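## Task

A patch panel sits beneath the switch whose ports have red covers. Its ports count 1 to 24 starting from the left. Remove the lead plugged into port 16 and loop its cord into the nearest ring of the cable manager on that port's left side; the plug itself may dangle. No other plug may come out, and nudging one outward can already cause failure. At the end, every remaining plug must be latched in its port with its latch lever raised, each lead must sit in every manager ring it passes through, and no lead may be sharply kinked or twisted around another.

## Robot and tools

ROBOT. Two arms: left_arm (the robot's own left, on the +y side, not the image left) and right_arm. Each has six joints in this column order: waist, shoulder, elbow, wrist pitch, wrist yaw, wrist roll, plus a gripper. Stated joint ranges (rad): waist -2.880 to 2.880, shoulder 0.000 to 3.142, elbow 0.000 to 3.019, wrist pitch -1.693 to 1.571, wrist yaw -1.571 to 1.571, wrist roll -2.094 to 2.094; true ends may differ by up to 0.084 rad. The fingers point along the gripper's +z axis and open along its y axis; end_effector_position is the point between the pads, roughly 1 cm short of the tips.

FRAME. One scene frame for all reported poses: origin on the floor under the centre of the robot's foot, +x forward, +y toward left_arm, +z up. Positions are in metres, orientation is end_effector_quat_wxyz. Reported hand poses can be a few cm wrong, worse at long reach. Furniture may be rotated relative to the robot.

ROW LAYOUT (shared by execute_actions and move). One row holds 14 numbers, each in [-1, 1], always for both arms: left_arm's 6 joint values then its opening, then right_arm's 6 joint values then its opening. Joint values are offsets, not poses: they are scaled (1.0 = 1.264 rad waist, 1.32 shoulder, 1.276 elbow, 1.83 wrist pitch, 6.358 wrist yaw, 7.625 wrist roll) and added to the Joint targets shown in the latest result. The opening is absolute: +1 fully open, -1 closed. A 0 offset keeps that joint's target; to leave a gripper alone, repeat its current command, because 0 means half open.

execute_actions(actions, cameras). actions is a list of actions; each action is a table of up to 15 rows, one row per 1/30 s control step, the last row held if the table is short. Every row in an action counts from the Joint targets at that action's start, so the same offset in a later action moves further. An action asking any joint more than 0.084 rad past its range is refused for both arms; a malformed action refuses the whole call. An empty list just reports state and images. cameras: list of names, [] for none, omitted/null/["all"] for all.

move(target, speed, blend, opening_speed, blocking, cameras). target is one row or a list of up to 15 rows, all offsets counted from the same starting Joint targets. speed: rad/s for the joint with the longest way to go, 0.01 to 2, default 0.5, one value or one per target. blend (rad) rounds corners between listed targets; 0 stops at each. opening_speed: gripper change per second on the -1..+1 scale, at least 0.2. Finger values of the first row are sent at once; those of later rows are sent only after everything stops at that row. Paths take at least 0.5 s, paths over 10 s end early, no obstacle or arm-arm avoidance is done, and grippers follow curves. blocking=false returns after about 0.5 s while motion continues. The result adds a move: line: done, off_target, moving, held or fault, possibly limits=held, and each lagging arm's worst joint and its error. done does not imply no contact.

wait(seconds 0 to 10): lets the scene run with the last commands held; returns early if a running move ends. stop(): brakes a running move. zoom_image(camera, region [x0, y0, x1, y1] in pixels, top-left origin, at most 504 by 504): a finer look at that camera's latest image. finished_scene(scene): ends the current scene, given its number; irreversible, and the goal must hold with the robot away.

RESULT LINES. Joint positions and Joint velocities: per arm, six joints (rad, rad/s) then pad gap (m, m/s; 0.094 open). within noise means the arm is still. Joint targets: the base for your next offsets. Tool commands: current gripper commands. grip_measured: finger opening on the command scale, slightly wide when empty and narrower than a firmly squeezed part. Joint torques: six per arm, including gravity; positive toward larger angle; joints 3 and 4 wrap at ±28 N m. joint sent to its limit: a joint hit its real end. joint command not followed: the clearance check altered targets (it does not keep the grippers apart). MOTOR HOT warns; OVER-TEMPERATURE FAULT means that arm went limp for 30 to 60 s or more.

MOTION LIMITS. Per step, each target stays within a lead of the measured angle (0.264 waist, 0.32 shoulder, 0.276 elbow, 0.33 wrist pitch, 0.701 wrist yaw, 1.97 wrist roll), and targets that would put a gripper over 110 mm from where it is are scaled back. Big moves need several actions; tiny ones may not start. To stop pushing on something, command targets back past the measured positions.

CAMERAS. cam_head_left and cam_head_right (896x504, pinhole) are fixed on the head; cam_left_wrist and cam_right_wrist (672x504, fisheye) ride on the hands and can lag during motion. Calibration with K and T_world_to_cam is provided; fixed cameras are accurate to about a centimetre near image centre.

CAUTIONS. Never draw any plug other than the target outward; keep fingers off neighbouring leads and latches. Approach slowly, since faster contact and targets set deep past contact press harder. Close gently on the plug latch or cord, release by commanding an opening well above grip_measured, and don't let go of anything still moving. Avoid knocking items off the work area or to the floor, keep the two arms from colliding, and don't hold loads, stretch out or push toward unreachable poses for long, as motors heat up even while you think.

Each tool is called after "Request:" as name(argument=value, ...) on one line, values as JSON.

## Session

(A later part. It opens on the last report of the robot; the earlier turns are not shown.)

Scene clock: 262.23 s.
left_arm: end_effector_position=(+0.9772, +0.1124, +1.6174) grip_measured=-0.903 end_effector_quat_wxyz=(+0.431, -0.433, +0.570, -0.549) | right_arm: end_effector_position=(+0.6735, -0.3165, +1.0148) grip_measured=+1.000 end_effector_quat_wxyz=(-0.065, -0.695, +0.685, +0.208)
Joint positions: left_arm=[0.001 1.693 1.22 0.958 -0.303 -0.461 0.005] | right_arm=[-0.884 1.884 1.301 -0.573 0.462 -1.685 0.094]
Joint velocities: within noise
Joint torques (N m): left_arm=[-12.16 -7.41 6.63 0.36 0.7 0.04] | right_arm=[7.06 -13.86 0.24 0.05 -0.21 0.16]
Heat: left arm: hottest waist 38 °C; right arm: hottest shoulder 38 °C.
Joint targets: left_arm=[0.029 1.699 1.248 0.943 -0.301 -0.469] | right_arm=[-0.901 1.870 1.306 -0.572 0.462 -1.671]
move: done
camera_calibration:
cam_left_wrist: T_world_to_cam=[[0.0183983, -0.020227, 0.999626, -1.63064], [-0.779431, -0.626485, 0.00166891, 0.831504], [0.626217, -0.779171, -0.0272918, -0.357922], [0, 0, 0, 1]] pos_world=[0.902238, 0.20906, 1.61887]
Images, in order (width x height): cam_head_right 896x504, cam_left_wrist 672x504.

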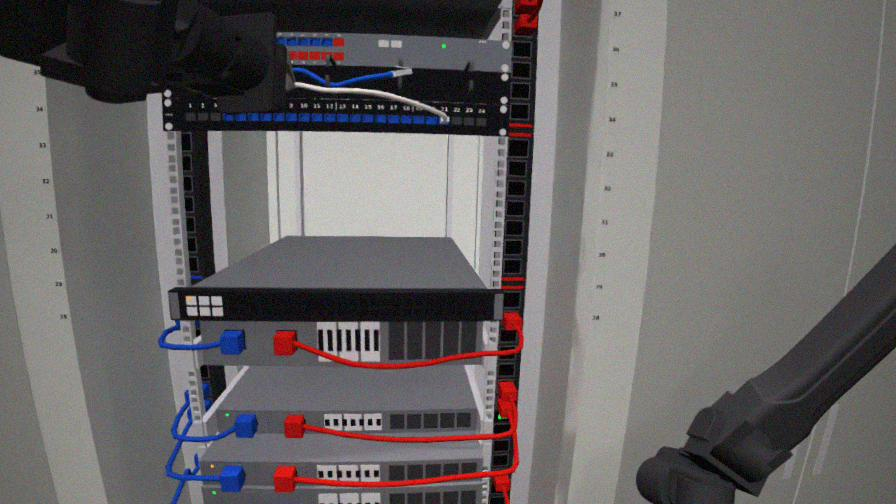

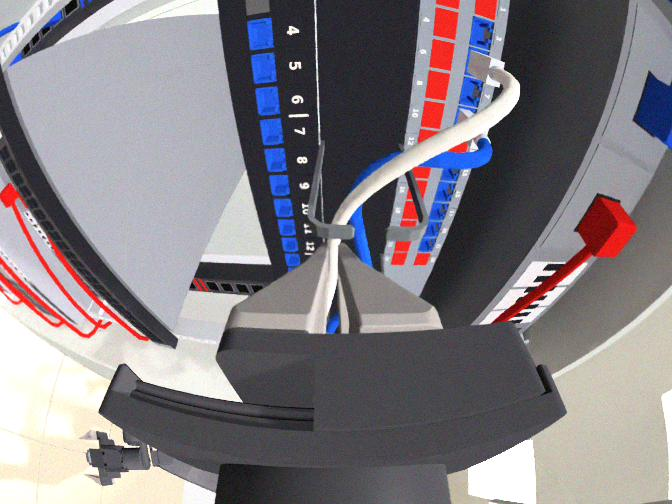

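Request:
move(target=[0,0,0,0,0,0,-0.5,0,0,0,0,0,0,1], opening_speed=0.3, cameras=["cam_left_wrist","cam_head_right"])

Request:
zoom_image(camera="cam_left_wrist", region=[260, 80, 440, 320])

Scene clock: 264.33 s.
left_arm: end_effector_position=(+0.9779, +0.1120, +1.6130) grip_measured=-0.502 end_effector_quat_wxyz=(+0.429, -0.432, +0.575, -0.547) | right_arm: end_effector_position=(+0.6735, -0.3165, +1.0148) grip_measured=+1.000 end_effector_quat_wxyz=(-0.065, -0.695, +0.685, +0.208)
Joint positions: left_arm=[0.007 1.693 1.22 0.949 -0.303 -0.461 0.023] | right_arm=[-0.884 1.884 1.301 -0.573 0.462 -1.685 0.094]
Joint velocities: within noise
Joint torques (N m): left_arm=[-12.57 -7.53 6.61 0.7 0.7 0.05] | right_arm=[6.71 -13.8 0.32 0.01 -0.2 0.17]
Heat: left arm: hottest waist 38 °C; right arm: hottest shoulder 38 °C.
Joint targets: left_arm=[0.029 1.699 1.248 0.943 -0.301 -0.469] | right_arm=[-0.901 1.870 1.306 -0.572 0.462 -1.671]
move: done
camera_calibration:
cam_left_wrist: T_world_to_cam=[[0.0252, -0.0267773, 0.999324, -1.63168], [-0.782637, -0.622471, 0.0030564, 0.83233], [0.621968, -0.782185, -0.0366432, -0.339181], [0, 0, 0, 1]] pos_world=[0.903491, 0.209107, 1.6156]
Images, in order (width x height): cam_head_right 896x504, cam_left_wrist 672x504.

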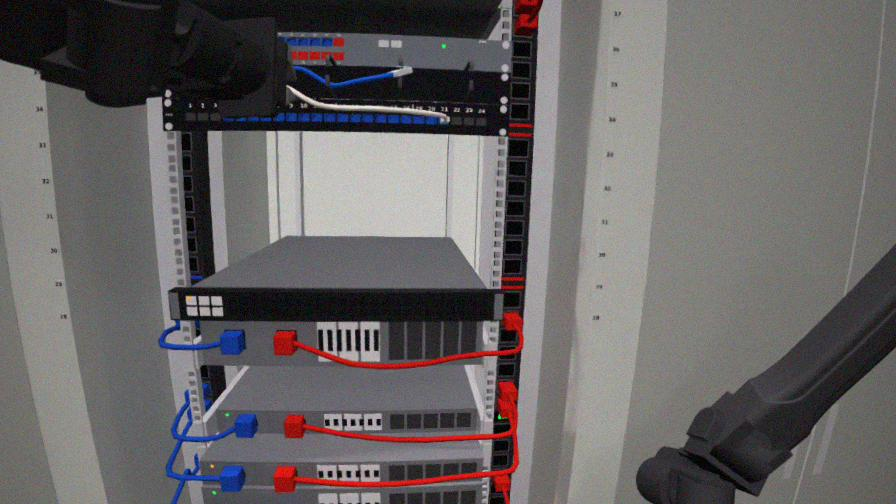

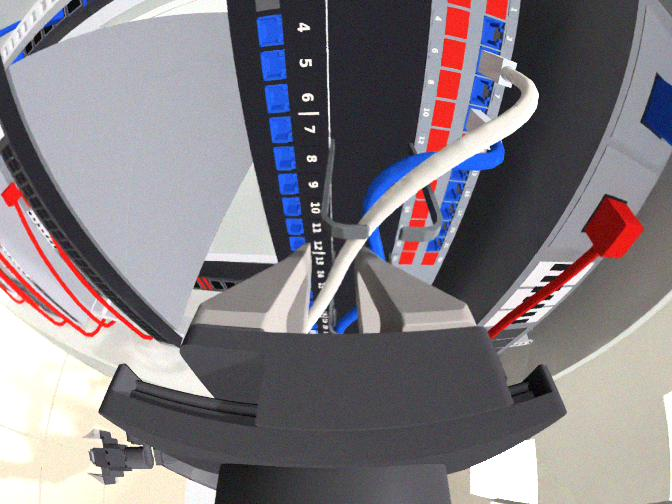

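Scaled by 2.100 from the camera's 672x504 image, which has a finer 960x720 frame.

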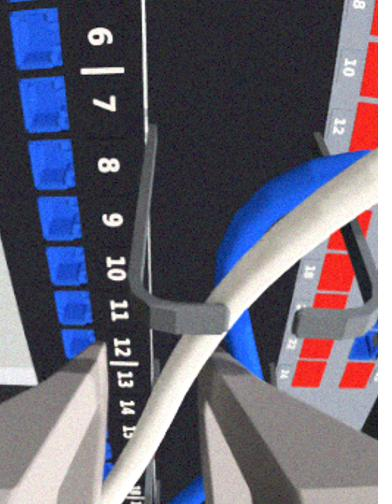

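Request:
move(target=[[-0.0388,-0.0100,-0.0204,0,0,0,-0.5,0,0,0,0,0,0,1],[-0.0862,-0.0576,-0.188,0.105,-0.009,0.0058,-0.5,0,0,0,0,0,0,1]], speed=0.15, cameras=["cam_left_wrist","cam_head_right"])

Request:
zoom_image(camera="cam_left_wrist", region=[260, 80, 440, 320])

Scene clock: 267.37 s.
left_arm: end_effector_position=(+0.9033, +0.1158, +1.6141) grip_measured=-0.502 end_effector_quat_wxyz=(+0.431, -0.434, +0.573, -0.546) | right_arm: end_effector_position=(+0.6735, -0.3165, +1.0148) grip_measured=+1.000 end_effector_quat_wxyz=(-0.065, -0.695, +0.685, +0.208)
Joint positions: left_arm=[-0.051 1.638 1.007 1.122 -0.357 -0.433 0.023] | right_arm=[-0.884 1.884 1.301 -0.573 0.462 -1.685 0.094]
Joint velocities: within noise
Joint torques (N m): left_arm=[-15.21 -7.71 4.21 1.29 0.57 0.24] | right_arm=[6.65 -13.8 0.27 0.03 -0.18 0.17]
Heat: left arm: hottest waist 38 °C; right arm: hottest shoulder 38 °C.
Joint targets: left_arm=[-0.080 1.623 1.008 1.135 -0.358 -0.424] | right_arm=[-0.901 1.870 1.306 -0.572 0.462 -1.671]
move: done
camera_calibration:
cam_left_wrist: T_world_to_cam=[[0.0261354, -0.0245485, 0.999357, -1.63202], [-0.778482, -0.627648, 0.00494132, 0.770116], [0.627123, -0.77811, -0.0355143, -0.296727], [0, 0, 0, 1]] pos_world=[0.828259, 0.212411, 1.61663]
Images, in order (width x height): cam_head_right 896x504, cam_left_wrist 672x504.

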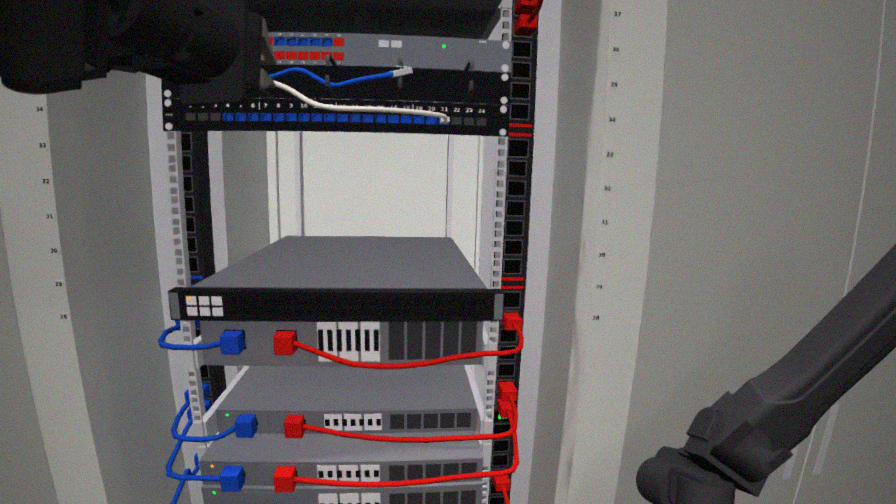

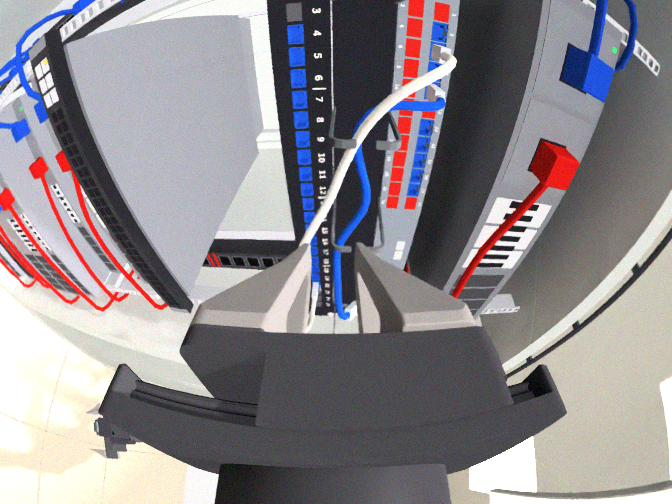

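Scaled by 2.100 from the camera's 672x504 image, which has a finer 960x720 frame.

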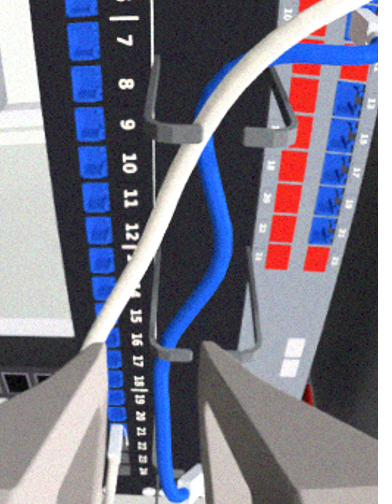

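Request:
move(target=[-0.0356,-0.0333,-0.1332,0.0765,-0.0068,0.002,-0.5,0,0,0,0,0,0,1], speed=0.25, cameras=["cam_left_wrist","cam_head_right"])

Request:
zoom_image(camera="cam_left_wrist", region=[260, 80, 440, 320])

Scene clock: 268.70 s.
left_arm: end_effector_position=(+0.8426, +0.1282, +1.6134) grip_measured=-0.502 end_effector_quat_wxyz=(+0.429, -0.439, +0.569, -0.547) | right_arm: end_effector_position=(+0.6735, -0.3165, +1.0148) grip_measured=+1.000 end_effector_quat_wxyz=(-0.065, -0.695, +0.685, +0.208)
Joint positions: left_arm=[-0.098 1.593 0.836 1.262 -0.4 -0.418 0.023] | right_arm=[-0.884 1.884 1.301 -0.573 0.462 -1.685 0.094]
Joint velocities: within noise
Joint torques (N m): left_arm=[-13.68 -6.24 4.21 1.28 0.58 0.2] | right_arm=[6.71 -13.8 0.2 0.1 -0.2 0.19]
Heat: left arm: hottest waist 38 °C; right arm: hottest shoulder 38 °C.
Joint targets: left_arm=[-0.125 1.579 0.838 1.275 -0.401 -0.409] | right_arm=[-0.901 1.870 1.306 -0.572 0.462 -1.671]
move: done
camera_calibration:
cam_left_wrist: T_world_to_cam=[[0.0280081, -0.0138314, 0.999512, -1.63257], [-0.77471, -0.632184, 0.0129605, 0.715074], [0.631696, -0.774695, -0.0284216, -0.26484], [0, 0, 0, 1]] pos_world=[0.766999, 0.224307, 1.61498]
Images, in order (width x height): cam_head_right 896x504, cam_left_wrist 672x504.

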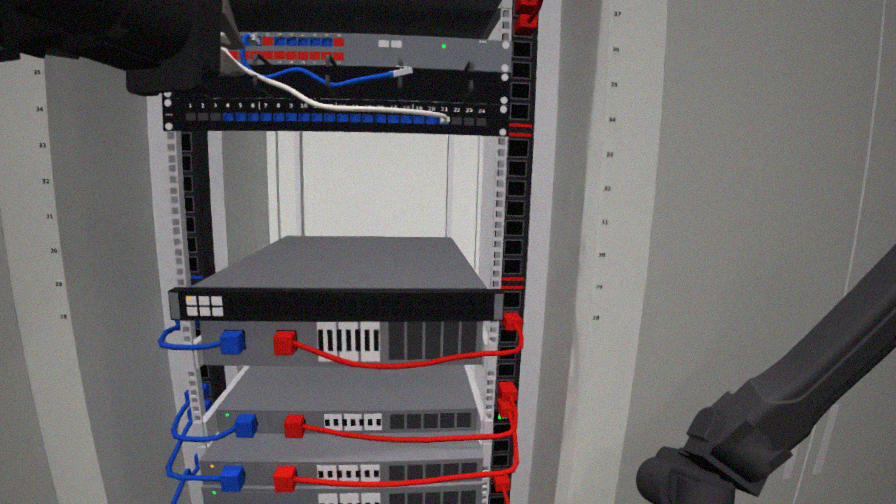

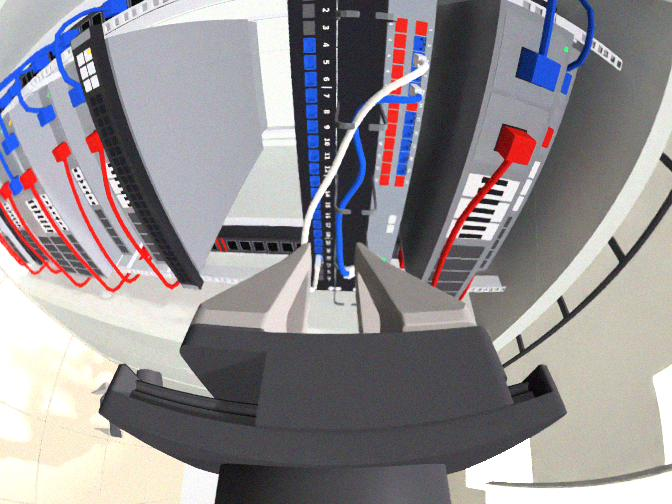

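Scaled by 2.100 from the camera's 672x504 image, which has a finer 960x720 frame.

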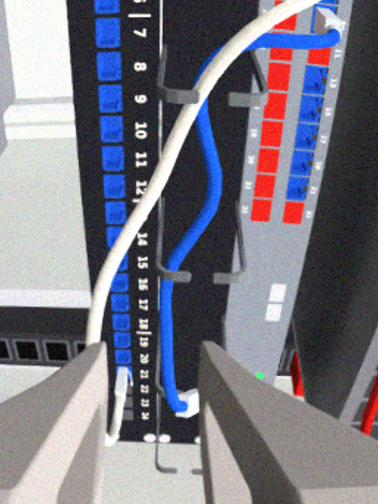

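Request:
zoom_image(camera="cam_left_wrist", region=[290, 220, 370, 310])

Request:
zoom_image(camera="cam_left_wrist", region=[310, 80, 410, 180])

Request:
zoom_image(camera="cam_head_right", region=[220, 30, 480, 130])

Scaled by 5.600 from the camera's 672x504 image, which has a finer 960x720 frame.

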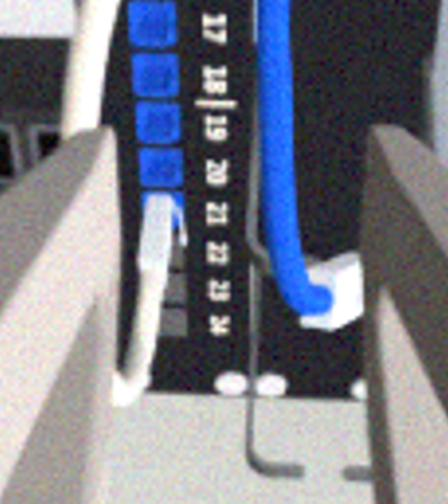

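Scaled by 5.040 from the camera's 672x504 image, which has a finer 960x720 frame.

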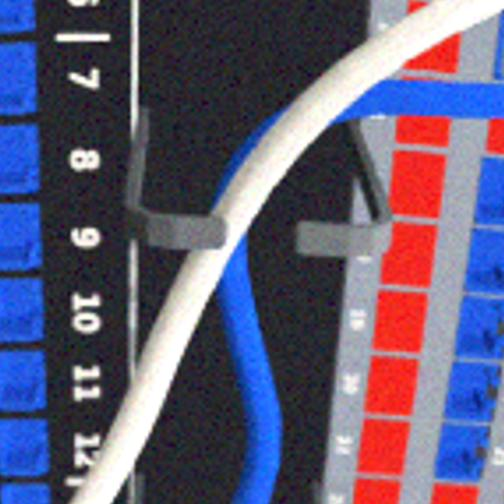

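Scaled by 1.938 from the camera's 896x504 image, which has a finer 1280x720 frame.

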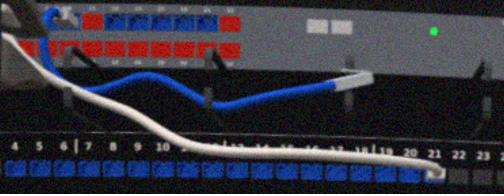

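Request:
move(target=[[0,-0.02,-0.09,0,0,0,-0.5,0,0,0,0,0,0,1],[0.45,-0.10,-0.15,0,0,0,-0.5,0,0,0,0,0,0,1]], speed=[0.3,0.6], blend=0.03)

Request:
zoom_image(camera="cam_head_right", region=[160, 20, 520, 140])

Request:
zoom_image(camera="cam_head_left", region=[200, 20, 560, 140])

Scene clock: 273.43 s.
left_arm: end_effector_position=(+0.8379, +0.3162, +1.3705) grip_measured=-0.502 end_effector_quat_wxyz=(+0.457, -0.505, +0.665, -0.305) | right_arm: end_effector_position=(+0.6735, -0.3165, +1.0148) grip_measured=+1.000 end_effector_quat_wxyz=(-0.065, -0.695, +0.685, +0.208)
Joint positions: left_arm=[0.44 1.461 0.65 1.262 -0.402 -0.417 0.023] | right_arm=[-0.884 1.884 1.301 -0.573 0.462 -1.685 0.094]
Joint velocities: within noise
Joint torques (N m): left_arm=[-8.29 -9.7 1.37 1.73 0.49 0.2] | right_arm=[6.83 -13.86 0.29 0.06 -0.19 0.17]
Heat: left arm: hottest waist 38 °C; right arm: hottest shoulder 38 °C.
Joint targets: left_arm=[0.444 1.447 0.647 1.275 -0.402 -0.409] | right_arm=[-0.901 1.870 1.306 -0.572 0.462 -1.671]
move: done
camera_calibration:
cam_left_wrist: T_world_to_cam=[[0.392207, -0.301122, 0.869195, -1.42285], [-0.602407, -0.798175, -0.00469415, 0.765754], [0.695183, -0.521768, -0.494448, 0.38241], [0, 0, 0, 1]] pos_world=[0.753502, 0.382284, 1.42941]
cam_right_wrist: T_world_to_cam=[[0.928927, 0.0740601, -0.362779, -0.237284], [0.216859, -0.902979, 0.370946, -0.805551], [-0.30011, -0.423254, -0.854863, 1.05862], [0, 0, 0, 1]] pos_world=[0.712812, -0.261757, 1.11771]

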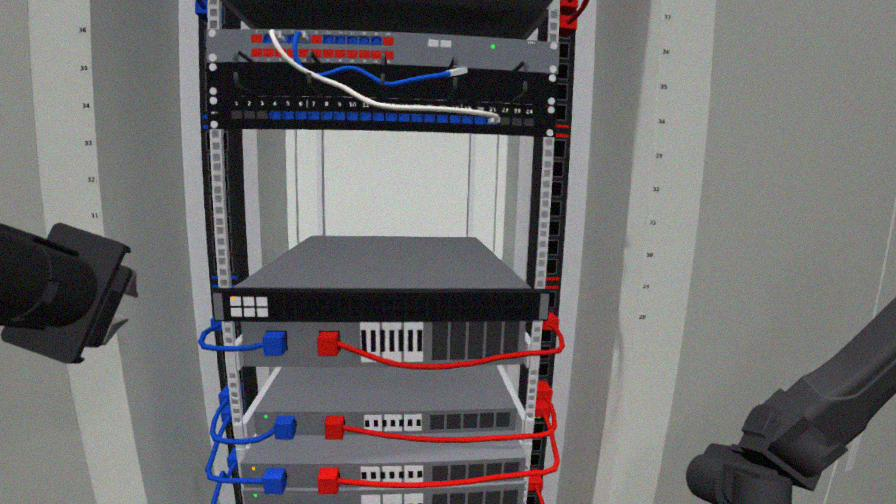

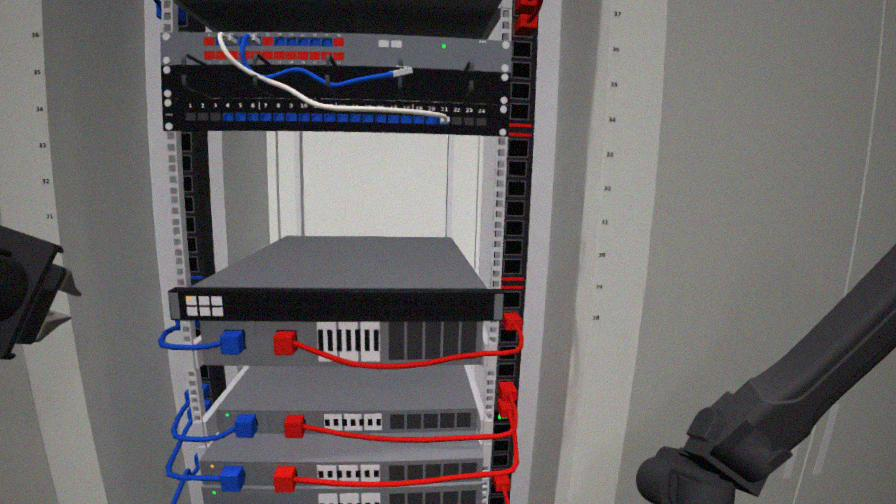

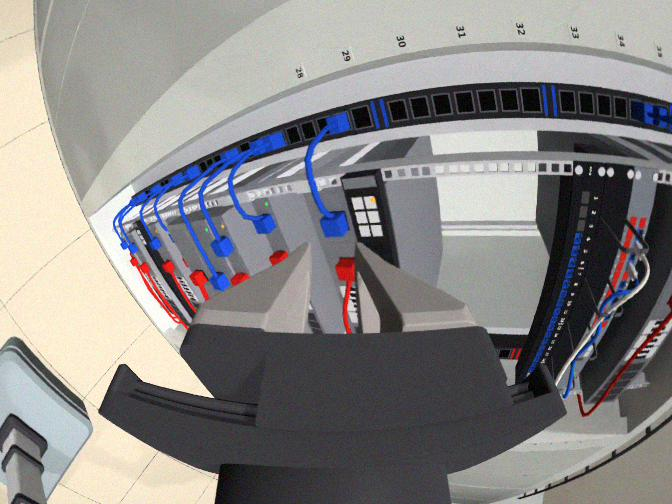

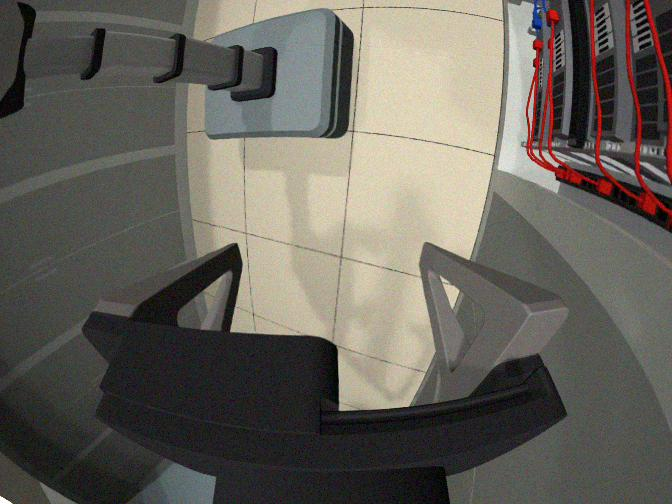

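Scaled by 1.400 from the camera's 896x504 image, which has a finer 1280x720 frame.

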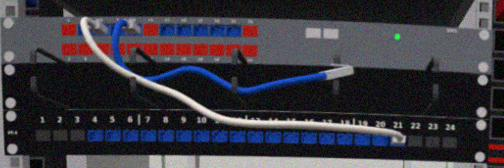

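Scaled by 1.400 from the camera's 896x504 image, which has a finer 1280x720 frame.

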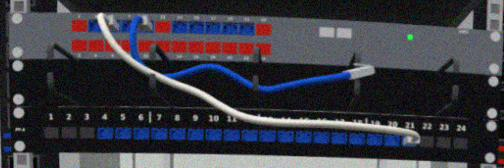

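Request:
zoom_image(camera="cam_head_right", region=[200, 30, 350, 130])

Request:
zoom_image(camera="cam_head_right", region=[350, 50, 500, 150])

Request:
zoom_image(camera="cam_head_left", region=[250, 30, 400, 130])

Request:
zoom_image(camera="cam_head_left", region=[400, 50, 550, 150])

Request:
zoom_image(camera="cam_left_wrist", region=[520, 180, 672, 420])

Scaled by 3.360 from the camera's 896x504 image, which has a finer 1280x720 frame.

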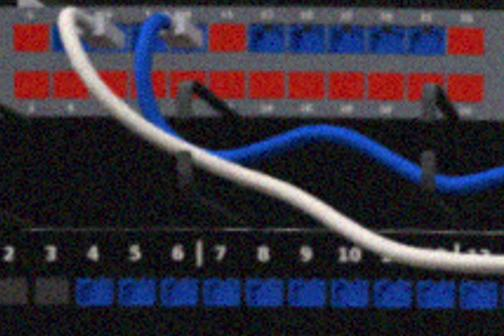

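Scaled by 3.360 from the camera's 896x504 image, which has a finer 1280x720 frame.

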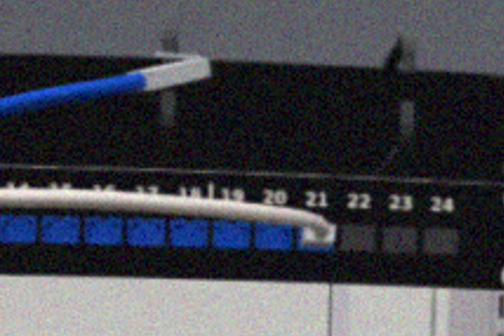

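Scaled by 3.360 from the camera's 896x504 image, which has a finer 1280x720 frame.

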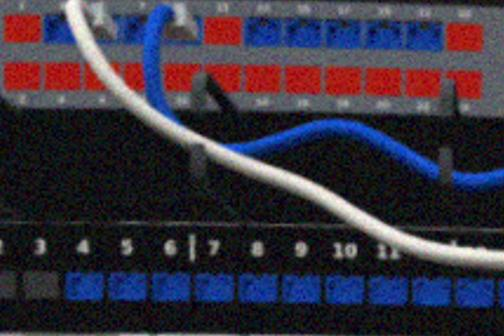

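Scaled by 3.360 from the camera's 896x504 image, which has a finer 1280x720 frame.

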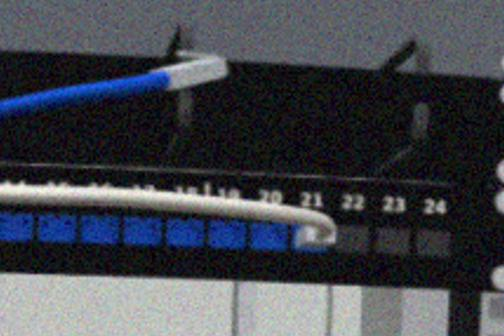

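Scaled by 2.100 from the camera's 672x504 image, which has a finer 960x720 frame.

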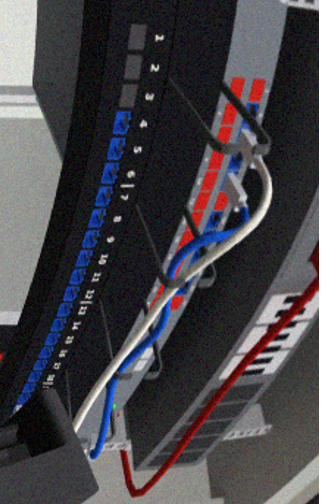

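Request:
move(target=[-0.4929,0.3386,0.3127,0.0842,-0.0082,0.0067,-0.5,0,0,0,0,0,0,1], speed=0.5, cameras=["cam_left_wrist","cam_head_right"])

Request:
zoom_image(camera="cam_left_wrist", region=[270, 60, 430, 240])

Request:
zoom_image(camera="cam_left_wrist", region=[290, 150, 370, 260])

Scene clock: 276.97 s.
left_arm: end_effector_position=(+0.8316, +0.0246, +1.6195) grip_measured=-0.502 end_effector_quat_wxyz=(+0.438, -0.438, +0.561, -0.548) | right_arm: end_effector_position=(+0.6735, -0.3165, +1.0148) grip_measured=+1.000 end_effector_quat_wxyz=(-0.065, -0.695, +0.685, +0.208)
Joint positions: left_arm=[-0.171 1.894 1.022 1.417 -0.453 -0.367 0.023] | right_arm=[-0.884 1.884 1.301 -0.573 0.462 -1.685 0.094]
Joint velocities: within noise
Joint torques (N m): left_arm=[-15.03 -7.41 5.9 1.16 0.61 0.21] | right_arm=[6.77 -13.98 0.27 0.03 -0.22 0.17]
Heat: left arm: hottest waist 37 °C; right arm: hottest shoulder 38 °C.
Joint targets: left_arm=[-0.179 1.894 1.046 1.429 -0.454 -0.358] | right_arm=[-0.901 1.870 1.306 -0.572 0.462 -1.671]
move: done
camera_calibration:
cam_left_wrist: T_world_to_cam=[[0.0105822, -0.0112323, 0.999881, -1.62599], [-0.765341, -0.643624, 0.000869734, 0.653048], [0.643538, -0.765259, -0.0154075, -0.369087], [0, 0, 0, 1]] pos_world=[0.754532, 0.119606, 1.61954]
Images, in order (width x height): cam_head_right 896x504, cam_left_wrist 672x504.

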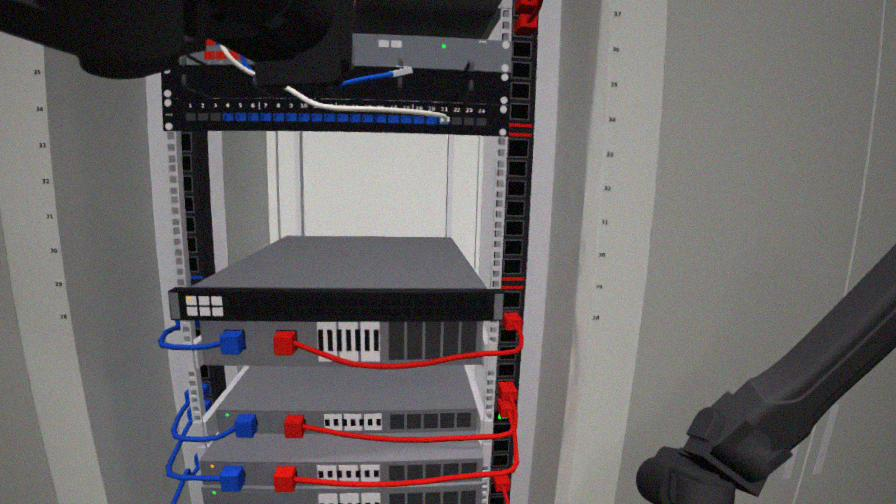

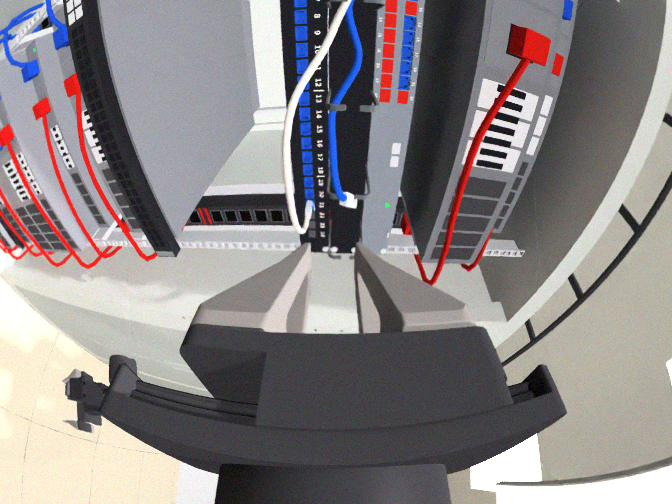

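Scaled by 2.800 from the camera's 672x504 image, which has a finer 960x720 frame.

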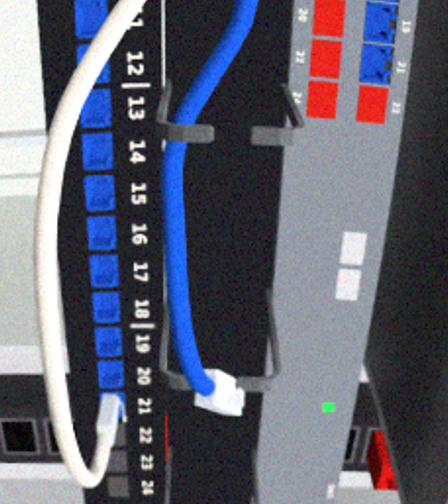

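Scaled by 4.582 from the camera's 672x504 image, which has a finer 960x720 frame.

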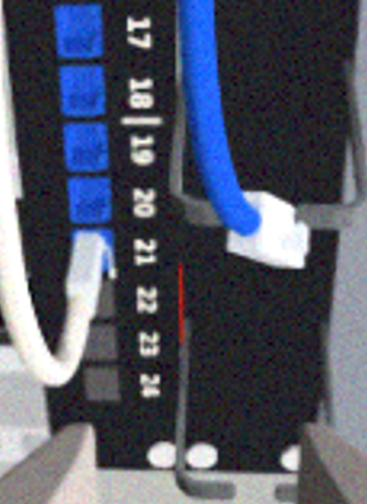

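Request:
move(target=[0.4929,-0.3386,-0.3127,-0.0842,0.0082,-0.0067,-0.5,0,0,0,0,0,0,1], speed=0.5, cameras=["cam_head_left","cam_head_right","cam_left_wrist"])

Request:
zoom_image(camera="cam_head_left", region=[250, 30, 400, 130])

Request:
zoom_image(camera="cam_left_wrist", region=[560, 220, 672, 340])

Scene clock: 279.30 s.
left_arm: end_effector_position=(+0.8392, +0.3215, +1.3765) grip_measured=-0.502 end_effector_quat_wxyz=(+0.467, -0.505, +0.660, -0.302) | right_arm: end_effector_position=(+0.6735, -0.3165, +1.0148) grip_measured=+1.000 end_effector_quat_wxyz=(-0.065, -0.695, +0.685, +0.208)
Joint positions: left_arm=[0.437 1.453 0.648 1.282 -0.404 -0.401 0.023] | right_arm=[-0.884 1.884 1.301 -0.573 0.462 -1.685 0.094]
Joint velocities: within noise
Joint torques (N m): left_arm=[-8 -8.94 1.55 1.05 0.55 0.03] | right_arm=[6.71 -14.27 0.24 0.14 -0.22 0.17]
Heat: left arm: hottest waist 37 °C; right arm: hottest shoulder 38 °C.
Joint targets: left_arm=[0.444 1.447 0.647 1.275 -0.402 -0.409] | right_arm=[-0.901 1.870 1.306 -0.572 0.462 -1.671]
move: done
camera_calibration:
cam_left_wrist: T_world_to_cam=[[0.382305, -0.305626, 0.87203, -1.42111], [-0.591368, -0.806067, -0.0232462, 0.78965], [0.710019, -0.506803, -0.488901, 0.362385], [0, 0, 0, 1]] pos_world=[0.752972, 0.38584, 1.43478]
Images, in order (width x height): cam_head_left 896x504, cam_head_right 896x504, cam_left_wrist 672x504.

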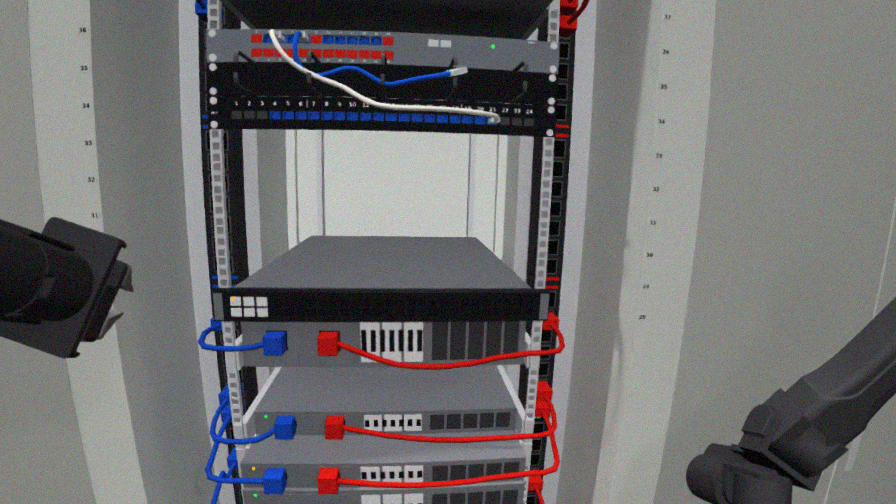

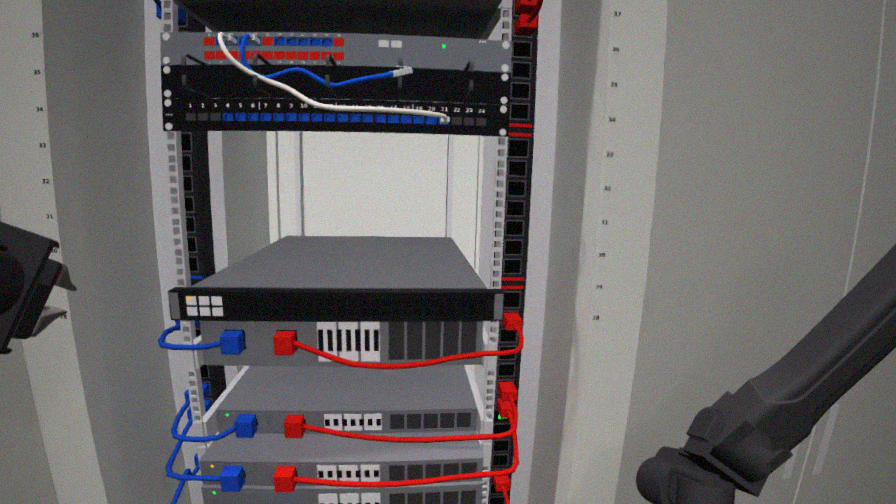

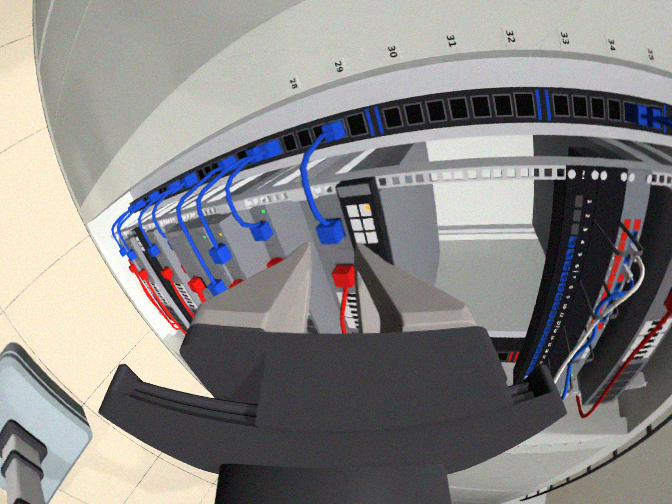

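Scaled by 3.360 from the camera's 896x504 image, which has a finer 1280x720 frame.

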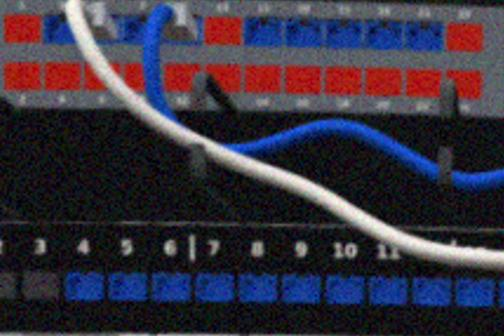

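Scaled by 4.200 from the camera's 672x504 image, which has a finer 960x720 frame.

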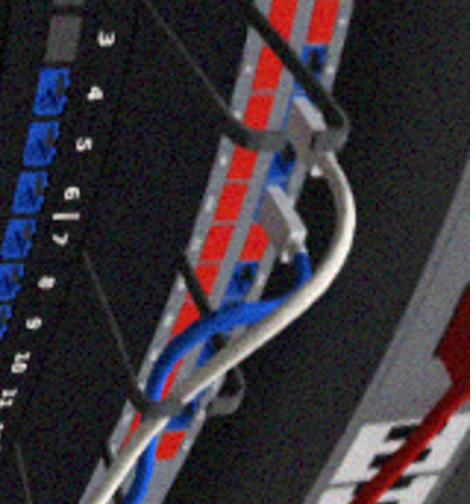

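Request:
finished_scene(scene=1)

The scene is finished: the task was done.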